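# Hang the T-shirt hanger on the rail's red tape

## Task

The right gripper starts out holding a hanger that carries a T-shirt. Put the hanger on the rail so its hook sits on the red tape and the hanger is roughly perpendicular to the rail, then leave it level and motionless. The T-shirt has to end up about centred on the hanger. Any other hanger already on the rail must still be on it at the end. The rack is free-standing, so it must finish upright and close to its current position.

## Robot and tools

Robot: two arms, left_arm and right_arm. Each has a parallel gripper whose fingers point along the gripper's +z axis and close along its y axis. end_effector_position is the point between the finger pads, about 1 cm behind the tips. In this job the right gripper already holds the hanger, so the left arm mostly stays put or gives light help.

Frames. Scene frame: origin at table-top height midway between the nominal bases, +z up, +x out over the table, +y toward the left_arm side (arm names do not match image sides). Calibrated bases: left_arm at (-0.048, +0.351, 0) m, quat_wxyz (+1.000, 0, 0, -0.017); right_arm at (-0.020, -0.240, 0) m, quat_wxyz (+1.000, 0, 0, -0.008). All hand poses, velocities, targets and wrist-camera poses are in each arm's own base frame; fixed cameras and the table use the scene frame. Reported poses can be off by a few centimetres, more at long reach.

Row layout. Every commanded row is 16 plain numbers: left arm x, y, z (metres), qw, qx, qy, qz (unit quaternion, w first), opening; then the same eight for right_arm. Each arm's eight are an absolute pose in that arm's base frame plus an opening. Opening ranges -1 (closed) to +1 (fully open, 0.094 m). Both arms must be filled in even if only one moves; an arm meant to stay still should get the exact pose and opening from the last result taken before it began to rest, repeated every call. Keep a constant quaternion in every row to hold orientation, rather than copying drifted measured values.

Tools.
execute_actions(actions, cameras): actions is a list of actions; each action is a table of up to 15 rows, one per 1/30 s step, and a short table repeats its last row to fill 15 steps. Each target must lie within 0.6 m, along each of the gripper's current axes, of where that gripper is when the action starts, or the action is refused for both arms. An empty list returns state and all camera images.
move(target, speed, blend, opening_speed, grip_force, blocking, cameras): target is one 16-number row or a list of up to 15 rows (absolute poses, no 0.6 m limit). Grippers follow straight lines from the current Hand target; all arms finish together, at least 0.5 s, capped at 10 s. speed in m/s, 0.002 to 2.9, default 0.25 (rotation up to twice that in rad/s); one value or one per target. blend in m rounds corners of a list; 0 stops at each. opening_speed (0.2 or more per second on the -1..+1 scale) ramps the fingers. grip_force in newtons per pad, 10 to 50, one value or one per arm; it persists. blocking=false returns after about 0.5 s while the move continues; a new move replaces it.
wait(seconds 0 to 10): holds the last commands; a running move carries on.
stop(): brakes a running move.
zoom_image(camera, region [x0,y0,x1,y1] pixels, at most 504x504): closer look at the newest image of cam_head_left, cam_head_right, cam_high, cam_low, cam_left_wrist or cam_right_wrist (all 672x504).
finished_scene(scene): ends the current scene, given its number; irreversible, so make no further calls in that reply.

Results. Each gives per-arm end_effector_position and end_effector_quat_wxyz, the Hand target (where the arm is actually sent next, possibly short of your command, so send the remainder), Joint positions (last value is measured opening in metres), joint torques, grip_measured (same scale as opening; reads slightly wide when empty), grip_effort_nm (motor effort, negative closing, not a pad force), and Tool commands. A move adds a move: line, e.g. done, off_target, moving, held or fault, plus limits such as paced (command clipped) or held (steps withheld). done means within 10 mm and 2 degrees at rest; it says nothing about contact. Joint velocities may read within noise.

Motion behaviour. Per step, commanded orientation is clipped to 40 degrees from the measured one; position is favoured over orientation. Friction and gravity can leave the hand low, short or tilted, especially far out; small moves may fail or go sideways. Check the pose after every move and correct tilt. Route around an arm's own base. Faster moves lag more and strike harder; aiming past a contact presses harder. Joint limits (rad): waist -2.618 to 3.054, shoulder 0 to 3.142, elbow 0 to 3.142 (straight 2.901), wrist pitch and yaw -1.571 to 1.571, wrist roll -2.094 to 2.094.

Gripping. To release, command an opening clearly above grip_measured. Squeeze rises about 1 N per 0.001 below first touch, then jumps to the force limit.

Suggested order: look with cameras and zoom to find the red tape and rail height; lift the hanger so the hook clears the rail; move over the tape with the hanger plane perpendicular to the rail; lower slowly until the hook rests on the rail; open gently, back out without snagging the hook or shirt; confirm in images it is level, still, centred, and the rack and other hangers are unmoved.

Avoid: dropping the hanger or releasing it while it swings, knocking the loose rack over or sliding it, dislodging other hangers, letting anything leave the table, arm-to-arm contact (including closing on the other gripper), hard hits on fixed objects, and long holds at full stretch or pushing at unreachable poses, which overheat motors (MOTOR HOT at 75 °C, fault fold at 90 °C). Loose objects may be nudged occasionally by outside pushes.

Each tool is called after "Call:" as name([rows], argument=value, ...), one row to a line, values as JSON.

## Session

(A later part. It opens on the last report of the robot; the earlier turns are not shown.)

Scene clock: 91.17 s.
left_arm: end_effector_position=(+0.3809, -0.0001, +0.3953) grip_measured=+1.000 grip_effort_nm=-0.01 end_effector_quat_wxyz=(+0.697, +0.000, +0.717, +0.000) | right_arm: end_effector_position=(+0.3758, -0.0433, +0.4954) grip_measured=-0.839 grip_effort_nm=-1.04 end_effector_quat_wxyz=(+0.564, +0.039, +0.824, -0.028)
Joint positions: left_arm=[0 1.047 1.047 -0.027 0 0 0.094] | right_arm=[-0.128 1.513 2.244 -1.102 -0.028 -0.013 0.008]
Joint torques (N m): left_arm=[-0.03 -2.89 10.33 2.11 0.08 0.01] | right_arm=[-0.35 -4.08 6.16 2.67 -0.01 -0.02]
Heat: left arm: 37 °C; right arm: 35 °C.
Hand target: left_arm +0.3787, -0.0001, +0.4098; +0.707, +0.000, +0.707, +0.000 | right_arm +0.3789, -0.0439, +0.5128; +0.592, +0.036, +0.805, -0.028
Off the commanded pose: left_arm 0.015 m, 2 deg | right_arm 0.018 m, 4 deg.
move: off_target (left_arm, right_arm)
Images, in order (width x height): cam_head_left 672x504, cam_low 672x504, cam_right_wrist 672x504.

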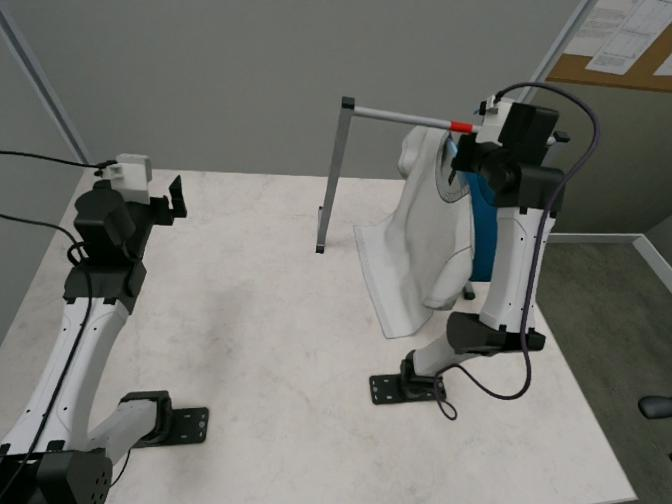

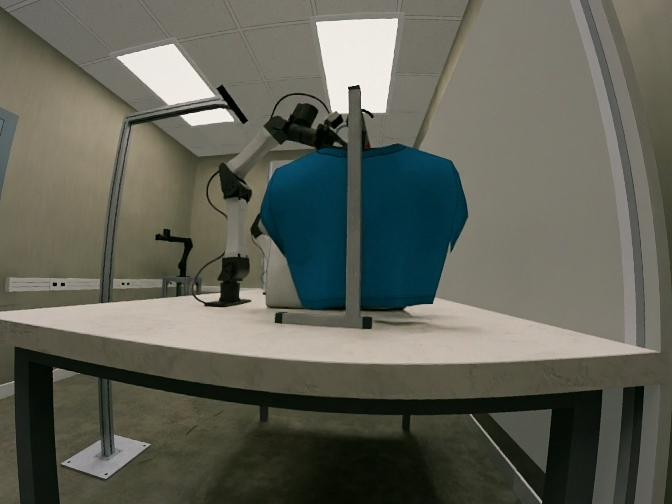

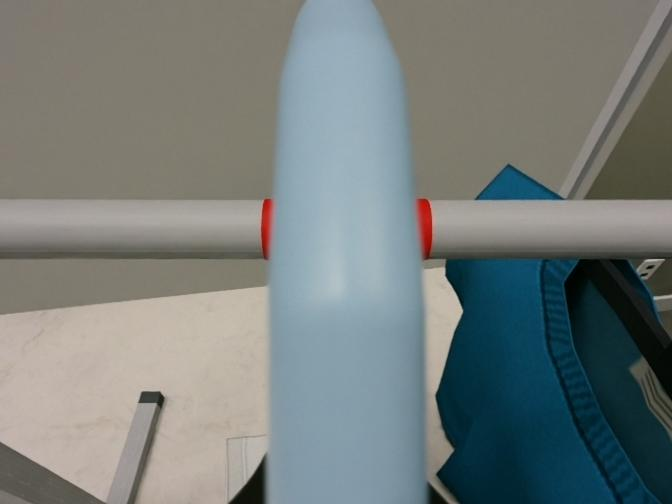

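Call:
move(target=[0.379,0,0.41,0.707,0,0.707,0,1,0.384,-0.044,0.490,0.592,0.036,0.804,-0.028,-1], speed=0.1, cameras=["cam_low","cam_right_wrist"])

Call:
zoom_image(camera="cam_low", region=[300, 70, 400, 160])

Call:
move(target=[0.379,0,0.41,0.707,0,0.707,0,1,0.408,-0.046,0.490,0.592,0.036,0.804,-0.028,-1], speed=0.08, cameras=["cam_low","cam_high","cam_right_wrist"])

Call:
zoom_image(camera="cam_low", region=[300, 70, 400, 160])

Call:
zoom_image(camera="cam_high", region=[180, 150, 320, 290])

Scene clock: 112.77 s.
left_arm: end_effector_position=(+0.3809, -0.0001, +0.3953) grip_measured=+1.000 grip_effort_nm=-0.01 end_effector_quat_wxyz=(+0.697, +0.000, +0.717, +0.000) | right_arm: end_effector_position=(+0.3864, -0.0446, +0.4695) grip_measured=-0.839 grip_effort_nm=-1.05 end_effector_quat_wxyz=(+0.560, +0.039, +0.827, -0.028)
Joint positions: left_arm=[0 1.047 1.047 -0.027 0 0 0.094] | right_arm=[-0.128 1.45 2.038 -0.968 -0.029 -0.013 0.008]
Joint torques (N m): left_arm=[-0.08 -2.95 10.32 2.09 0.07 0.02] | right_arm=[-0.14 -6.28 5.81 2.65 -0.01 -0.01]
Heat: left arm: 38 °C; right arm: 39 °C.
Hand target: left_arm +0.3787, -0.0001, +0.4098; +0.707, +0.000, +0.707, +0.000 | right_arm +0.3829, -0.0439, +0.4899; +0.592, +0.036, +0.805, -0.028
Off the commanded pose: left_arm 0.015 m, 2 deg | right_arm 0.021 m, 4 deg.
move: off_target (left_arm, right_arm)
Images, in order (width x height): cam_low 672x504, cam_right_wrist 672x504.

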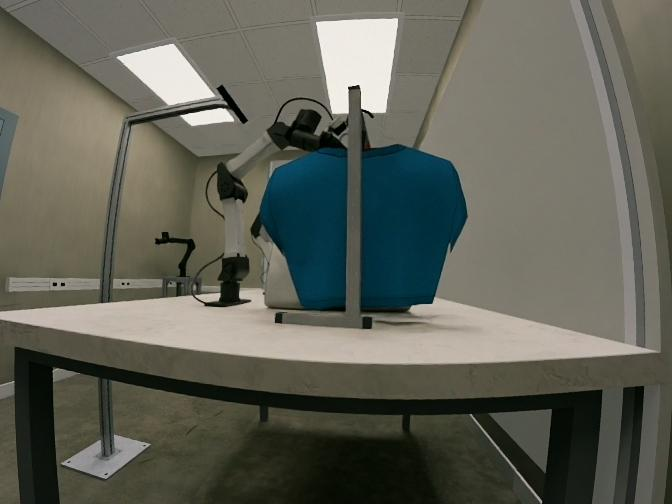

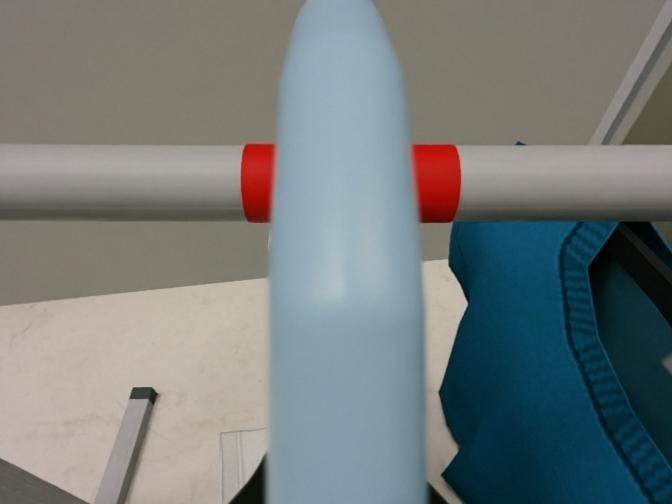

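Scaled by 5.040 from the camera's 672x504 image, which has a finer 960x720 frame.

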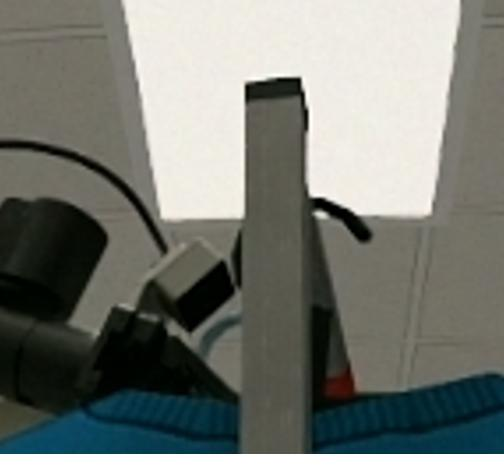

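Scene clock: 113.80 s.
left_arm: end_effector_position=(+0.3809, -0.0001, +0.3953) grip_measured=+1.000 grip_effort_nm=-0.01 end_effector_quat_wxyz=(+0.697, +0.000, +0.717, +0.000) | right_arm: end_effector_position=(+0.4043, -0.0469, +0.4623) grip_measured=-0.839 grip_effort_nm=-1.05 end_effector_quat_wxyz=(+0.555, +0.040, +0.830, -0.027)
Joint positions: left_arm=[0 1.047 1.047 -0.027 0 0 0.094] | right_arm=[-0.128 1.5 2.055 -0.948 -0.029 -0.013 0.008]
Joint torques (N m): left_arm=[-0.01 -2.91 10.28 2.1 0.07 0.03] | right_arm=[0.2 -4.49 9.72 2.63 0.04 0.01]
Heat: left arm: 38 °C; right arm: 39 °C.
Hand target: left_arm +0.3787, -0.0001, +0.4098; +0.707, +0.000, +0.707, +0.000 | right_arm +0.4060, -0.0459, +0.4895; +0.592, +0.036, +0.804, -0.028
Off the commanded pose: left_arm 0.015 m, 2 deg | right_arm 0.028 m, 5 deg.
move: off_target (left_arm, right_arm)
Images, in order (width x height): cam_high 672x504, cam_low 672x504, cam_right_wrist 672x504.

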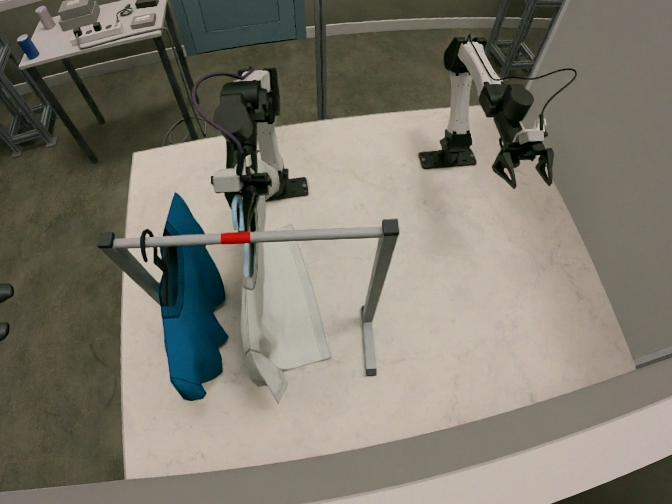

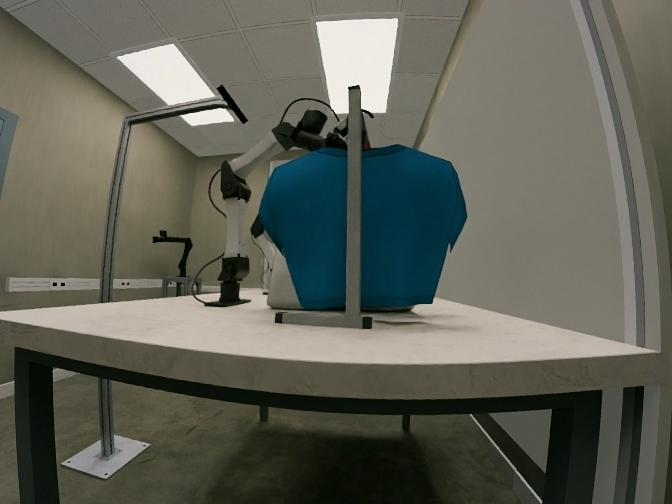

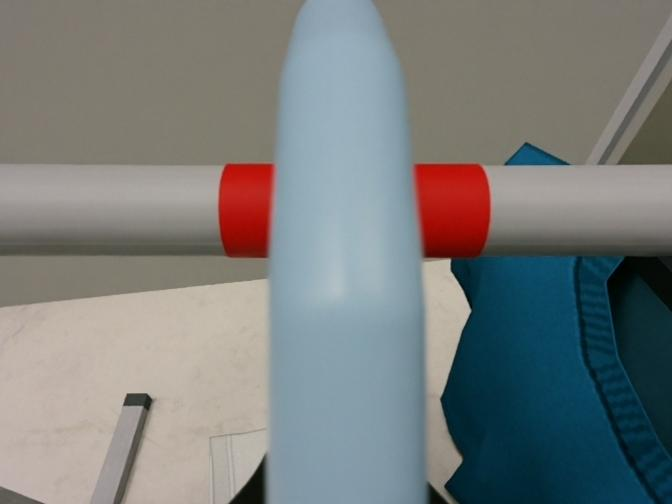

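Scaled by 5.040 from the camera's 672x504 image, which has a finer 960x720 frame.

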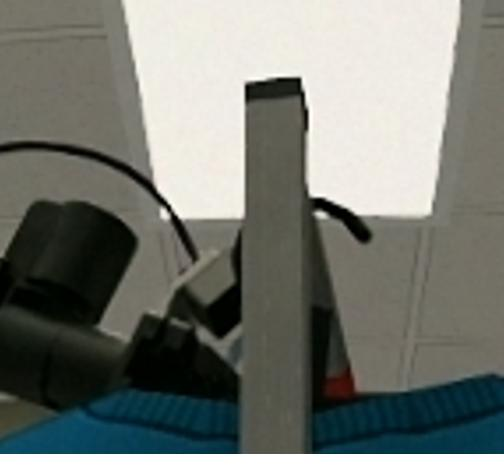

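Scaled by 3.600 from the camera's 672x504 image, which has a finer 960x720 frame.

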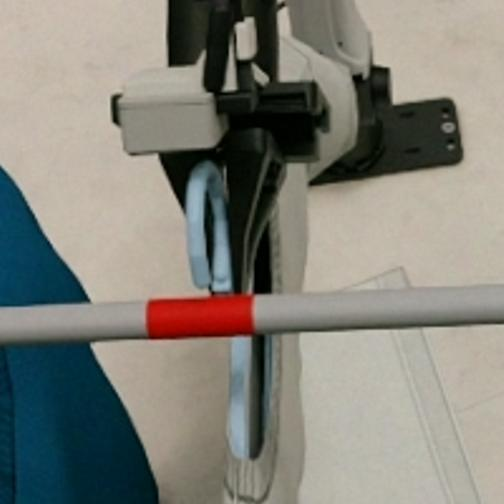

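Call:
move(target=[0.379,0,0.41,0.707,0,0.707,0,1,0.430,-0.049,0.495,0.598,0.036,0.800,-0.028,-1], speed=0.08, cameras=["cam_low","cam_high","cam_head_left","cam_right_wrist"])

Call:
zoom_image(camera="cam_low", region=[300, 70, 400, 160])

Call:
zoom_image(camera="cam_high", region=[180, 150, 320, 290])

Call:
zoom_image(camera="cam_head_left", region=[350, 80, 600, 280])

Scene clock: 125.67 s.
left_arm: end_effector_position=(+0.3809, -0.0001, +0.3953) grip_measured=+1.000 grip_effort_nm=-0.01 end_effector_quat_wxyz=(+0.697, +0.000, +0.717, +0.000) | right_arm: end_effector_position=(+0.4259, -0.0497, +0.4690) grip_measured=-0.839 grip_effort_nm=-1.05 end_effector_quat_wxyz=(+0.563, +0.039, +0.825, -0.028)
Joint positions: left_arm=[0 1.047 1.047 -0.027 0 0 0.094] | right_arm=[-0.128 1.582 2.146 -0.937 -0.029 -0.013 0.008]
Joint torques (N m): left_arm=[-0.1 -2.81 10.35 2.1 0.08 0.02] | right_arm=[0.13 -4.92 9.7 2.62 0.02 0.01]
Heat: left arm: 39 °C; right arm: 40 °C.
Hand target: left_arm +0.3787, -0.0001, +0.4098; +0.707, +0.000, +0.707, +0.000 | right_arm +0.4281, -0.0489, +0.4945; +0.598, +0.036, +0.800, -0.028
Off the commanded pose: left_arm 0.015 m, 2 deg | right_arm 0.026 m, 5 deg.
move: off_target (left_arm, right_arm)
Images, in order (width x height): cam_head_left 672x504, cam_high 672x504, cam_low 672x504, cam_right_wrist 672x504.

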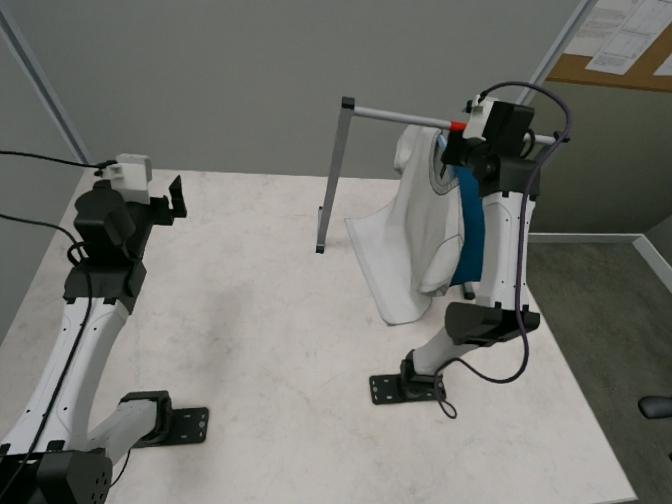

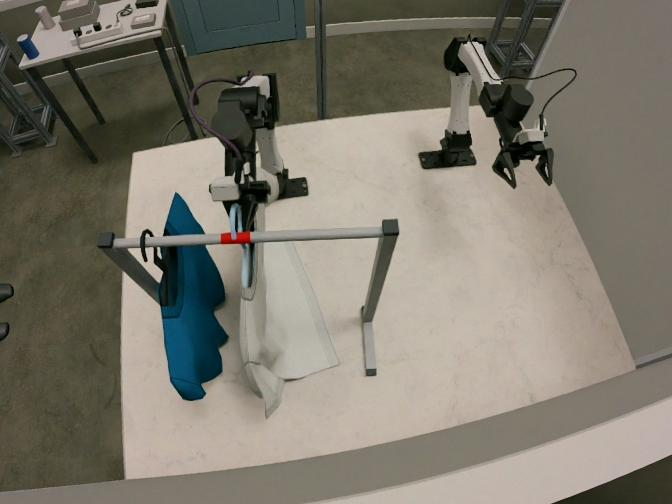

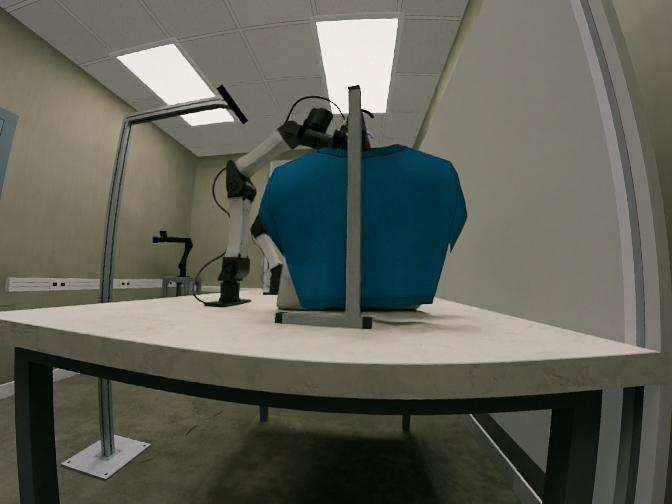

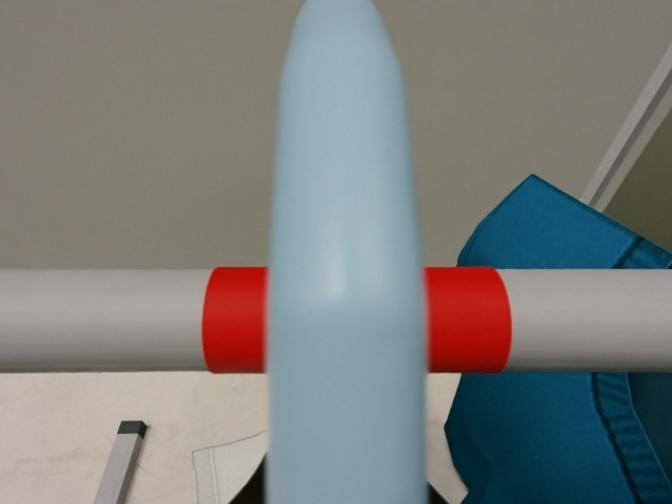

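Scaled by 5.040 from the camera's 672x504 image, which has a finer 960x720 frame.

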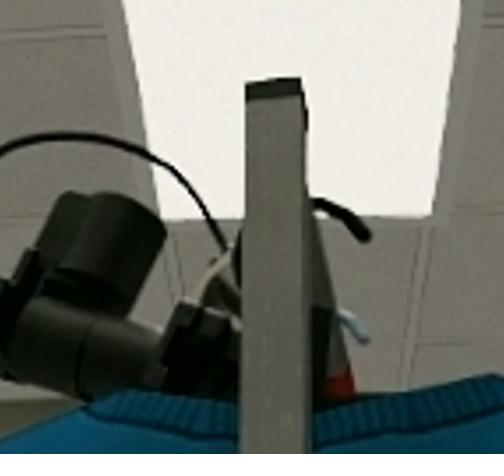

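Scaled by 3.600 from the camera's 672x504 image, which has a finer 960x720 frame.

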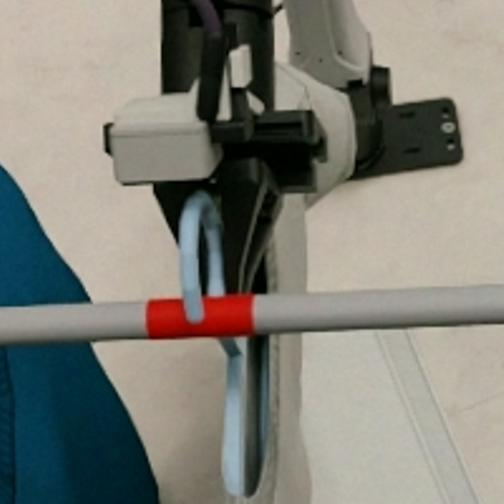

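Scaled by 2.016 from the camera's 672x504 image, which has a finer 960x720 frame.

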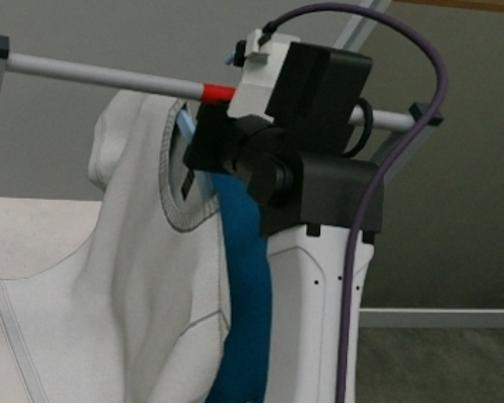

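Call:
move([
  [0.379,0,0.41,0.707,0,0.707,0,1,0.436,-0.049,0.485,0.605,0.036,0.795,-0.028,-1],
  [0.379,0,0.41,0.707,0,0.707,0,1,0.436,-0.049,0.468,0.61,0.036,0.791,-0.028,-1],
], speed=0.06, blend=0.01, cameras=["cam_low","cam_high","cam_right_wrist"])

Call:
zoom_image(camera="cam_low", region=[300, 70, 400, 160])

Call:
zoom_image(camera="cam_high", region=[180, 150, 320, 290])

Scene clock: 133.23 s.
left_arm: end_effector_position=(+0.3809, -0.0001, +0.3953) grip_measured=+1.000 grip_effort_nm=-0.01 end_effector_quat_wxyz=(+0.697, +0.000, +0.717, +0.000) | right_arm: end_effector_position=(+0.4393, -0.0514, +0.4436) grip_measured=-0.839 grip_effort_nm=-1.04 end_effector_quat_wxyz=(+0.576, +0.038, +0.816, -0.029)
Joint positions: left_arm=[0 1.047 1.047 -0.027 0 0 0.094] | right_arm=[-0.128 1.517 1.912 -0.738 -0.029 -0.013 0.008]
Joint torques (N m): left_arm=[-0.03 -2.91 10.32 2.1 0.06 0.01] | right_arm=[0.31 -8.06 6.76 2.71 0.03 0.05]
Heat: left arm: 39 °C; right arm: 39 °C.
Hand target: left_arm +0.3787, -0.0001, +0.4098; +0.707, +0.000, +0.707, +0.000 | right_arm +0.4348, -0.0490, +0.4676; +0.609, +0.036, +0.792, -0.028
Off the commanded pose: left_arm 0.015 m, 2 deg | right_arm 0.025 m, 5 deg.
move: off_target (left_arm, right_arm); blend cut to 0.0062 m at target 1
Images, in order (width x height): cam_high 672x504, cam_low 672x504, cam_right_wrist 672x504.

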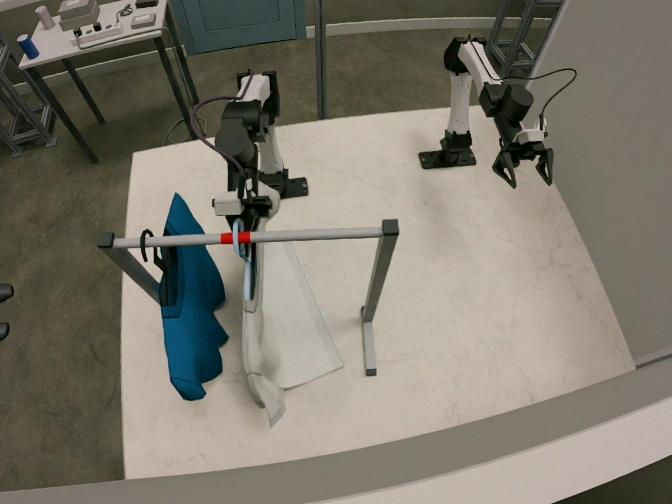

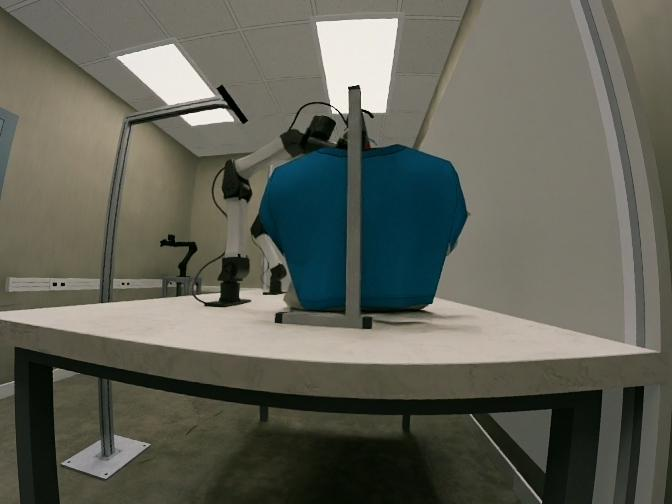

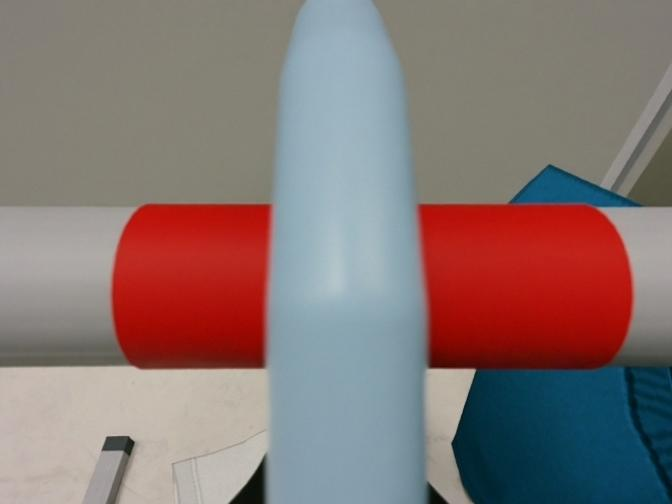

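Scaled by 5.040 from the camera's 672x504 image, which has a finer 960x720 frame.

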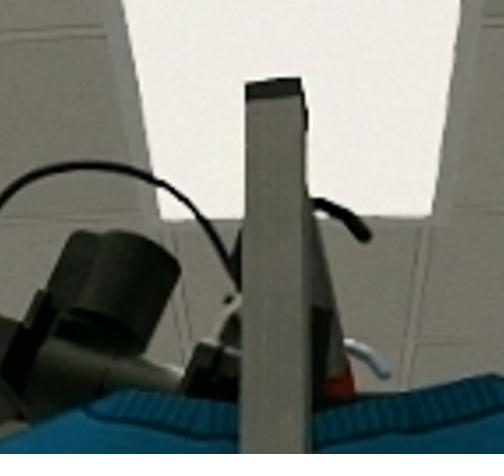

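Scaled by 3.600 from the camera's 672x504 image, which has a finer 960x720 frame.

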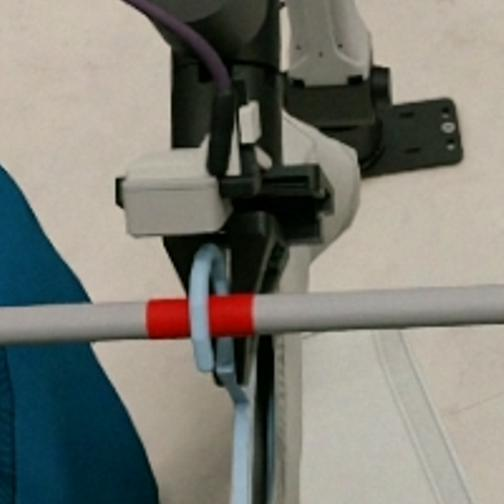

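Call:
move(target=[0.379,0,0.41,0.707,0,0.707,0,1,0.434,-0.049,0.446,0.61,0.036,0.791,-0.028,-1], speed=0.05, cameras=["cam_low","cam_high","cam_right_wrist"])

Call:
zoom_image(camera="cam_low", region=[300, 70, 400, 160])

Call:
zoom_image(camera="cam_high", region=[180, 150, 320, 290])

Scene clock: 141.90 s.
left_arm: end_effector_position=(+0.3809, -0.0001, +0.3953) grip_measured=+1.000 grip_effort_nm=-0.01 end_effector_quat_wxyz=(+0.697, +0.000, +0.717, +0.000) | right_arm: end_effector_position=(+0.4383, -0.0512, +0.4310) grip_measured=-0.839 grip_effort_nm=-1.05 end_effector_quat_wxyz=(+0.588, +0.038, +0.807, -0.030)
Joint positions: left_arm=[0 1.047 1.047 -0.027 0 0 0.094] | right_arm=[-0.128 1.456 1.762 -0.617 -0.029 -0.013 0.008]
Joint torques (N m): left_arm=[-0.05 -2.88 10.32 2.11 0.06 0.01] | right_arm=[0.24 -7.57 6.54 2.5 0.03 0.05]
Heat: left arm: 39 °C; right arm: 40 °C.
Hand target: left_arm +0.3787, -0.0001, +0.4098; +0.707, +0.000, +0.707, +0.000 | right_arm +0.4336, -0.0491, +0.4460; +0.610, +0.036, +0.791, -0.028
Off the commanded pose: left_arm 0.015 m, 2 deg | right_arm 0.016 m, 3 deg.
move: off_target (left_arm, right_arm)
Images, in order (width x height): cam_high 672x504, cam_low 672x504, cam_right_wrist 672x504.

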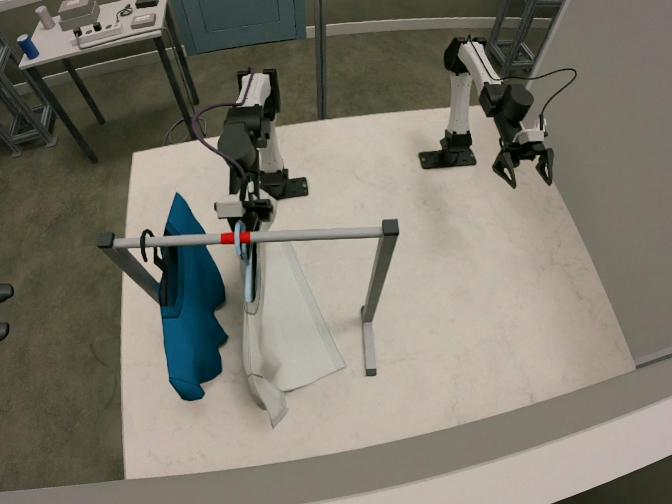

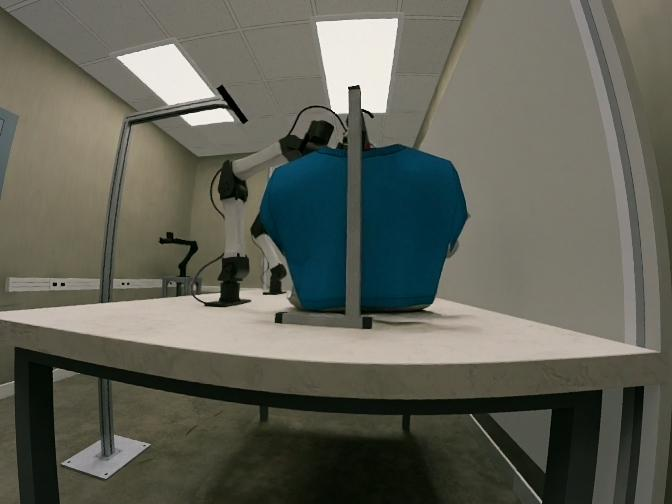

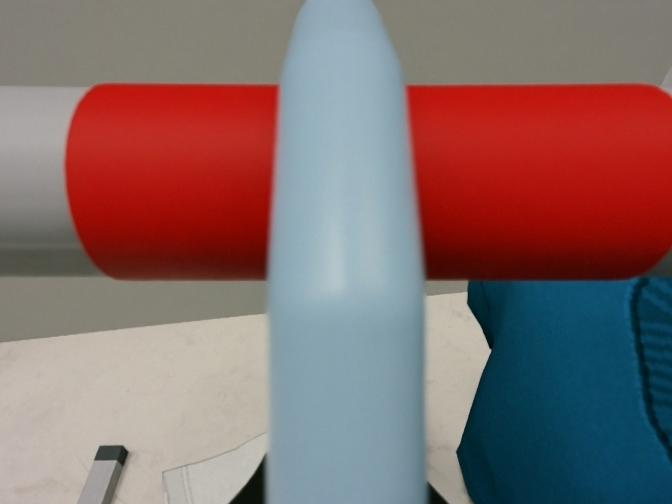

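Scaled by 5.040 from the camera's 672x504 image, which has a finer 960x720 frame.

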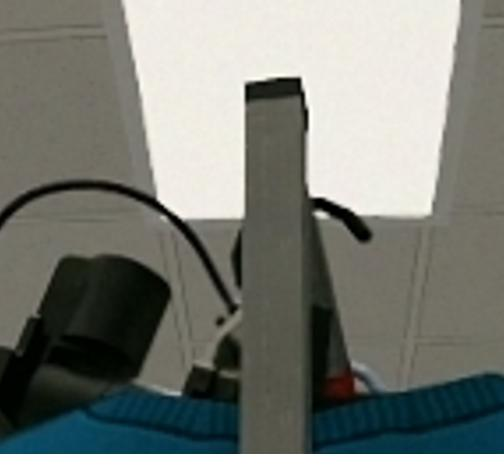

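Scaled by 3.600 from the camera's 672x504 image, which has a finer 960x720 frame.

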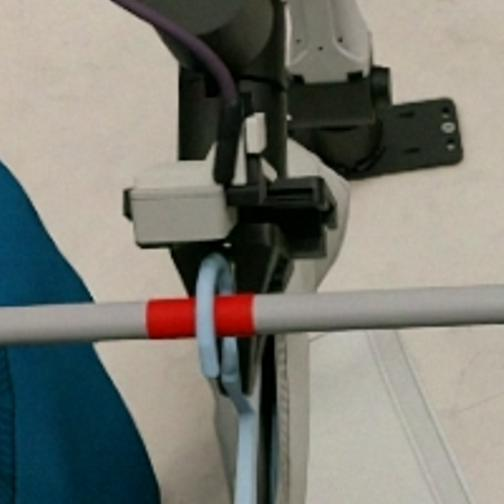

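Call:
move(target=[0.379,0,0.41,0.707,0,0.707,0,1,0.434,-0.049,0.430,0.61,0.036,0.791,-0.028,-1], speed=0.05, cameras=["cam_low","cam_high","cam_right_wrist"])

Call:
zoom_image(camera="cam_high", region=[180, 150, 320, 290])

Call:
zoom_image(camera="cam_low", region=[300, 70, 400, 160])

Scene clock: 147.03 s.
left_arm: end_effector_position=(+0.3809, -0.0001, +0.3953) grip_measured=+1.000 grip_effort_nm=-0.01 end_effector_quat_wxyz=(+0.697, +0.000, +0.717, +0.000) | right_arm: end_effector_position=(+0.4405, -0.0515, +0.4301) grip_measured=-0.839 grip_effort_nm=-1.05 end_effector_quat_wxyz=(+0.610, +0.036, +0.791, -0.032)
Joint positions: left_arm=[0 1.047 1.047 -0.027 0 0 0.094] | right_arm=[-0.128 1.422 1.669 -0.503 -0.029 -0.013 0.008]
Joint torques (N m): left_arm=[-0.09 -2.88 10.35 2.1 0.08 0.02] | right_arm=[0.27 -7.2 6.15 2.08 0.03 0.05]
Heat: left arm: 40 °C; right arm: 40 °C.
Hand target: left_arm +0.3787, -0.0001, +0.4098; +0.707, +0.000, +0.707, +0.000 | right_arm +0.4341, -0.0491, +0.4300; +0.610, +0.036, +0.791, -0.028
Off the commanded pose: left_arm 0.015 m, 2 deg | right_arm 0.007 m, 0 deg.
move: off_target (left_arm)
Images, in order (width x height): cam_high 672x504, cam_low 672x504, cam_right_wrist 672x504.

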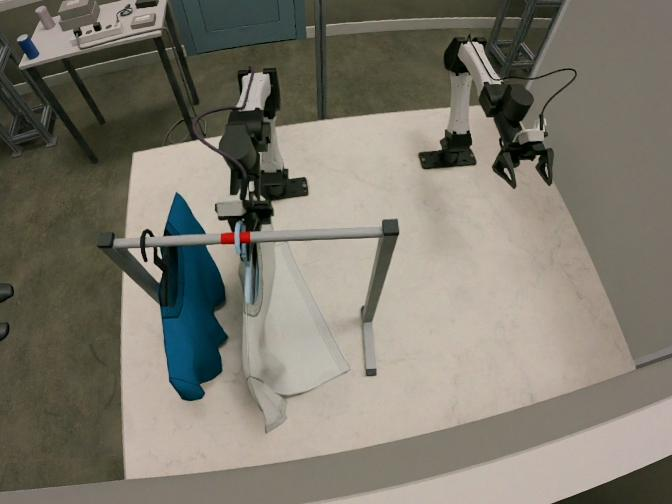

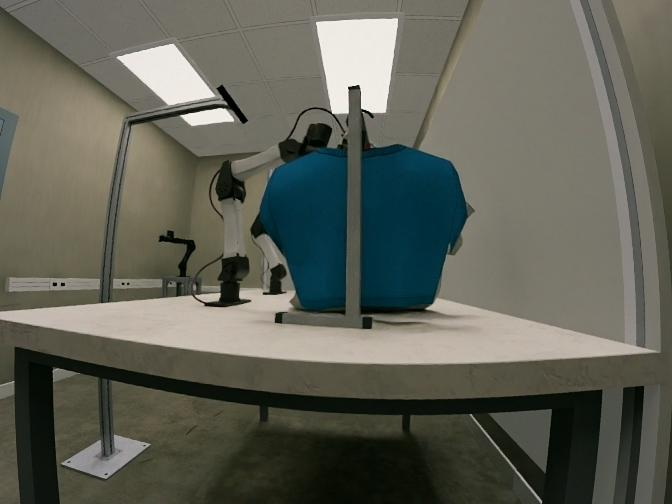

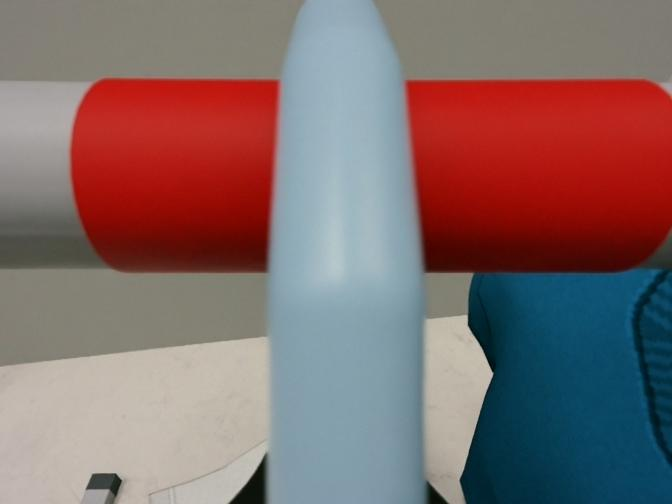

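Scaled by 3.600 from the camera's 672x504 image, which has a finer 960x720 frame.

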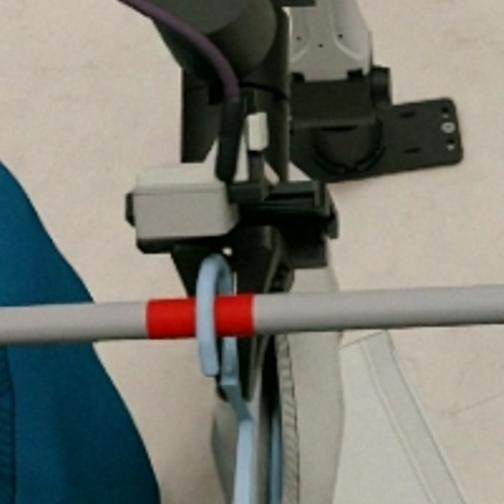

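Scaled by 5.040 from the camera's 672x504 image, which has a finer 960x720 frame.

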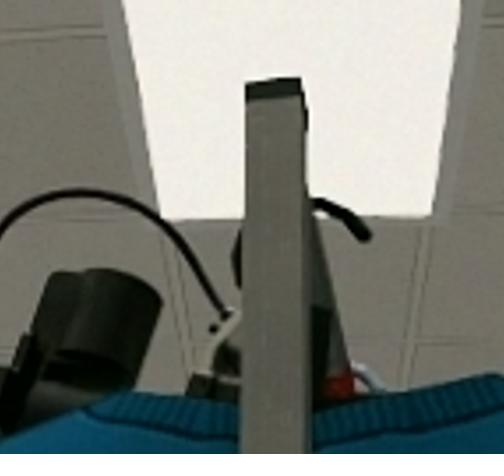

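Call:
move([
  [0.379,0,0.41,0.707,0,0.707,0,1,0.436,-0.049,0.424,0.585,0.036,0.809,-0.028,-1],
  [0.379,0,0.41,0.707,0,0.707,0,1,0.436,-0.049,0.424,0.585,0.036,0.809,-0.028,-0.2],
], speed=0.05, opening_speed=0.5, cameras=["cam_low","cam_high","cam_right_wrist"])

Call:
zoom_image(camera="cam_high", region=[180, 150, 320, 290])

Call:
zoom_image(camera="cam_low", region=[300, 70, 400, 160])

Scene clock: 155.63 s.
left_arm: end_effector_position=(+0.3809, -0.0001, +0.3953) grip_measured=+1.000 grip_effort_nm=-0.01 end_effector_quat_wxyz=(+0.697, +0.000, +0.717, +0.000) | right_arm: end_effector_position=(+0.4350, -0.0508, +0.4208) grip_measured=-0.202 grip_effort_nm=0.07 end_effector_quat_wxyz=(+0.586, +0.038, +0.809, -0.030)
Joint positions: left_arm=[0 1.047 1.047 -0.027 0 0 0.094] | right_arm=[-0.128 1.427 1.696 -0.585 -0.029 -0.013 0.038]
Joint torques (N m): left_arm=[-0.02 -2.97 10.35 2.12 0.08 0.02] | right_arm=[0.4 -4 9.96 1.99 0.06 0]
Heat: left arm: 40 °C; right arm: 38 °C.
Hand target: left_arm +0.3787, -0.0001, +0.4098; +0.707, +0.000, +0.707, +0.000 | right_arm +0.4360, -0.0491, +0.4240; +0.586, +0.036, +0.809, -0.028
Off the commanded pose: left_arm 0.015 m, 2 deg | right_arm 0.004 m, 0 deg.
move: off_target (left_arm)
Images, in order (width x height): cam_high 672x504, cam_low 672x504, cam_right_wrist 672x504.

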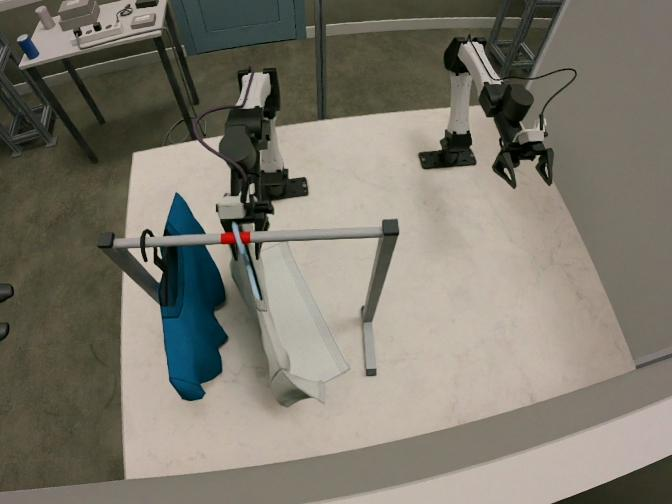

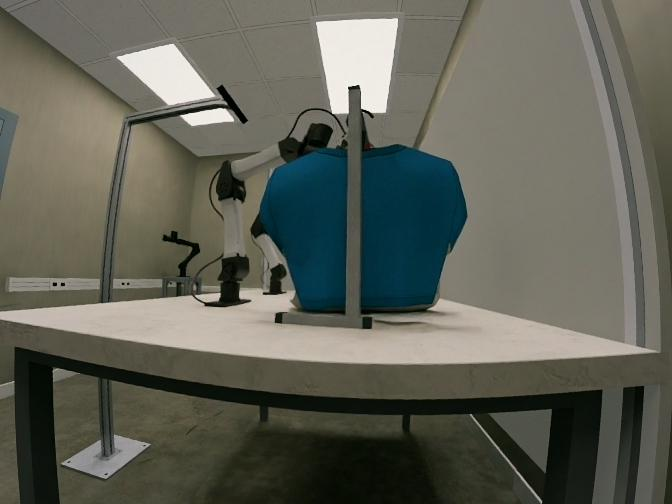

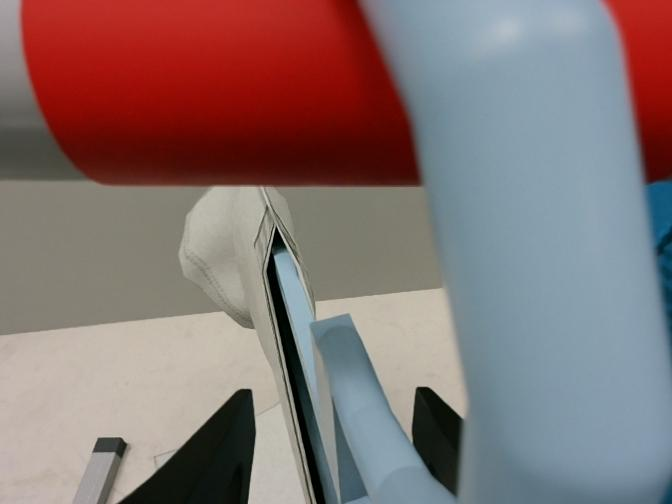

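Scaled by 3.600 from the camera's 672x504 image, which has a finer 960x720 frame.

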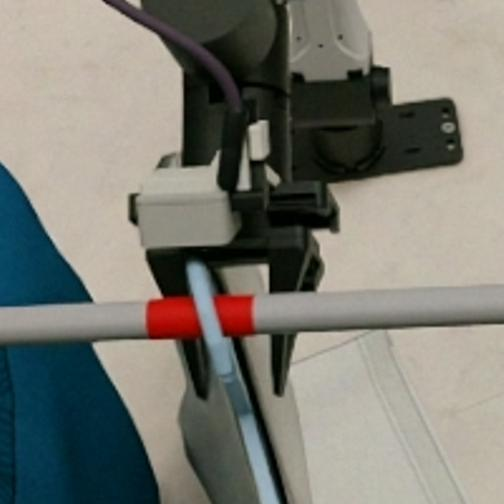

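Scaled by 5.040 from the camera's 672x504 image, which has a finer 960x720 frame.

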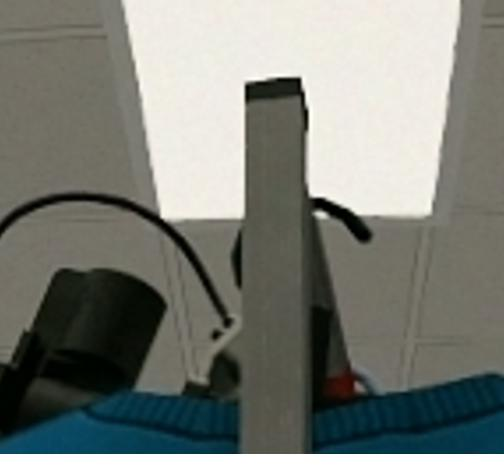

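Call:
move([
  [0.379,0,0.41,0.707,0,0.707,0,1,0.38,-0.043,0.428,0.585,0.036,0.809,-0.028,-0.2],
  [0.379,0,0.41,0.707,0,0.707,0,1,0.28,-0.033,0.44,0.585,0.036,0.809,-0.028,-0.2],
], speed=0.12, blend=0.02, cameras=["cam_low","cam_high","cam_head_left","cam_head_right","cam_right_wrist"])

Scene clock: 163.90 s.
left_arm: end_effector_position=(+0.3809, -0.0001, +0.3953) grip_measured=+1.000 grip_effort_nm=-0.01 end_effector_quat_wxyz=(+0.697, +0.000, +0.717, +0.000) | right_arm: end_effector_position=(+0.2803, -0.0330, +0.4481) grip_measured=-0.202 grip_effort_nm=0.07 end_effector_quat_wxyz=(+0.596, +0.039, +0.801, -0.029)
Joint positions: left_arm=[0 1.047 1.047 -0.027 0 0 0.094] | right_arm=[-0.146 0.986 1.574 -0.881 -0.047 -0.015 0.038]
Joint torques (N m): left_arm=[-0.09 -2.86 10.33 2.09 0.07 0.02] | right_arm=[-0.42 -0.03 5.29 2 -0.05 -0.08]
Heat: left arm: 40 °C; right arm: 38 °C.
Hand target: left_arm +0.3787, -0.0001, +0.4098; +0.707, +0.000, +0.707, +0.000 | right_arm +0.2800, -0.0329, +0.4400; +0.585, +0.036, +0.810, -0.028
Off the commanded pose: left_arm 0.015 m, 2 deg | right_arm 0.008 m, 2 deg.
move: off_target (left_arm)
Images, in order (width x height): cam_head_left 672x504, cam_head_right 672x504, cam_high 672x504, cam_low 672x504, cam_right_wrist 672x504.

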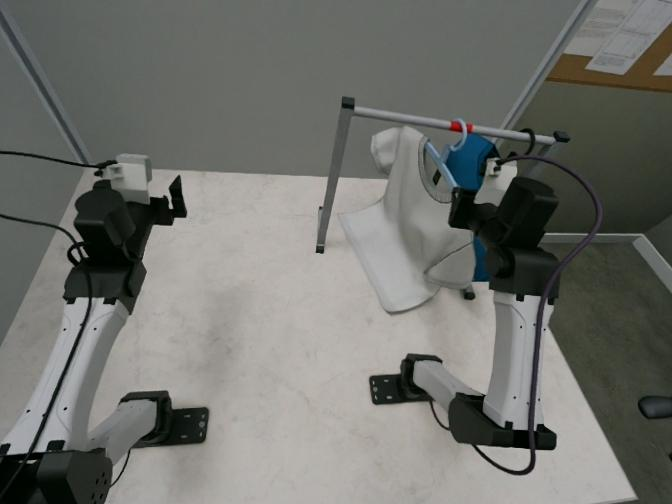

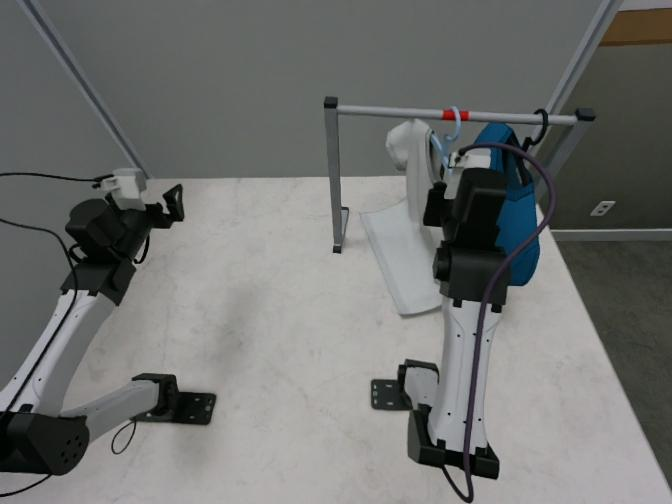

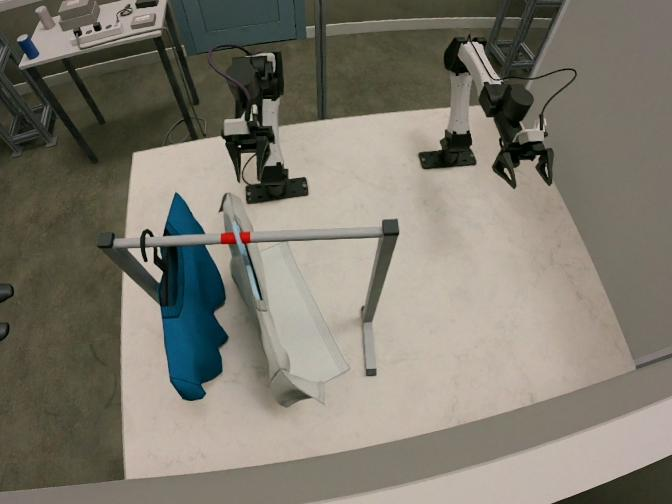

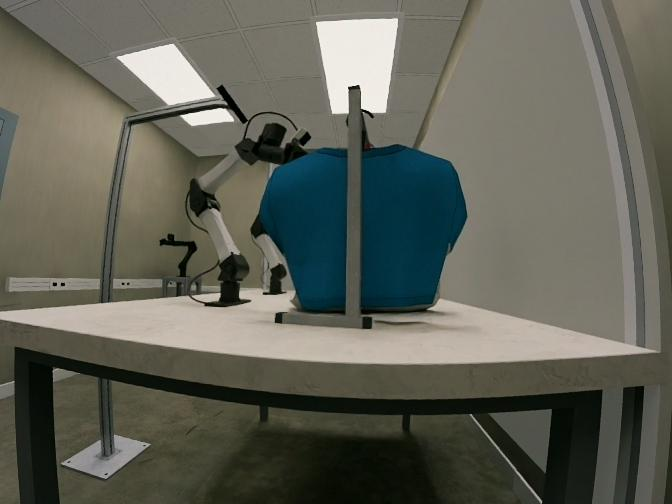

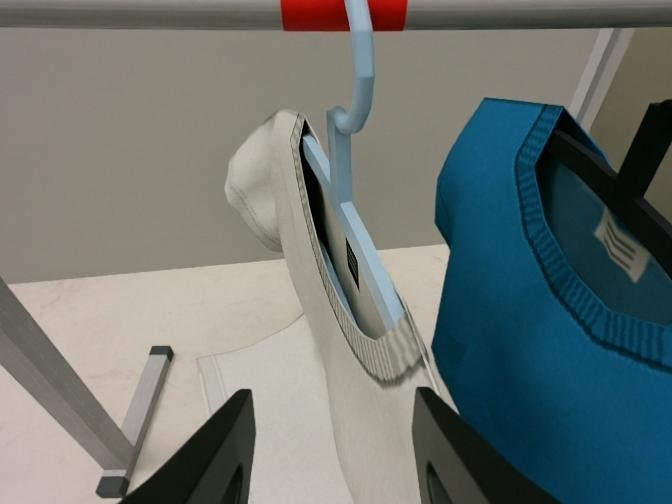

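Call:
finished_scene(scene=1)

The scene is finished: the task was done.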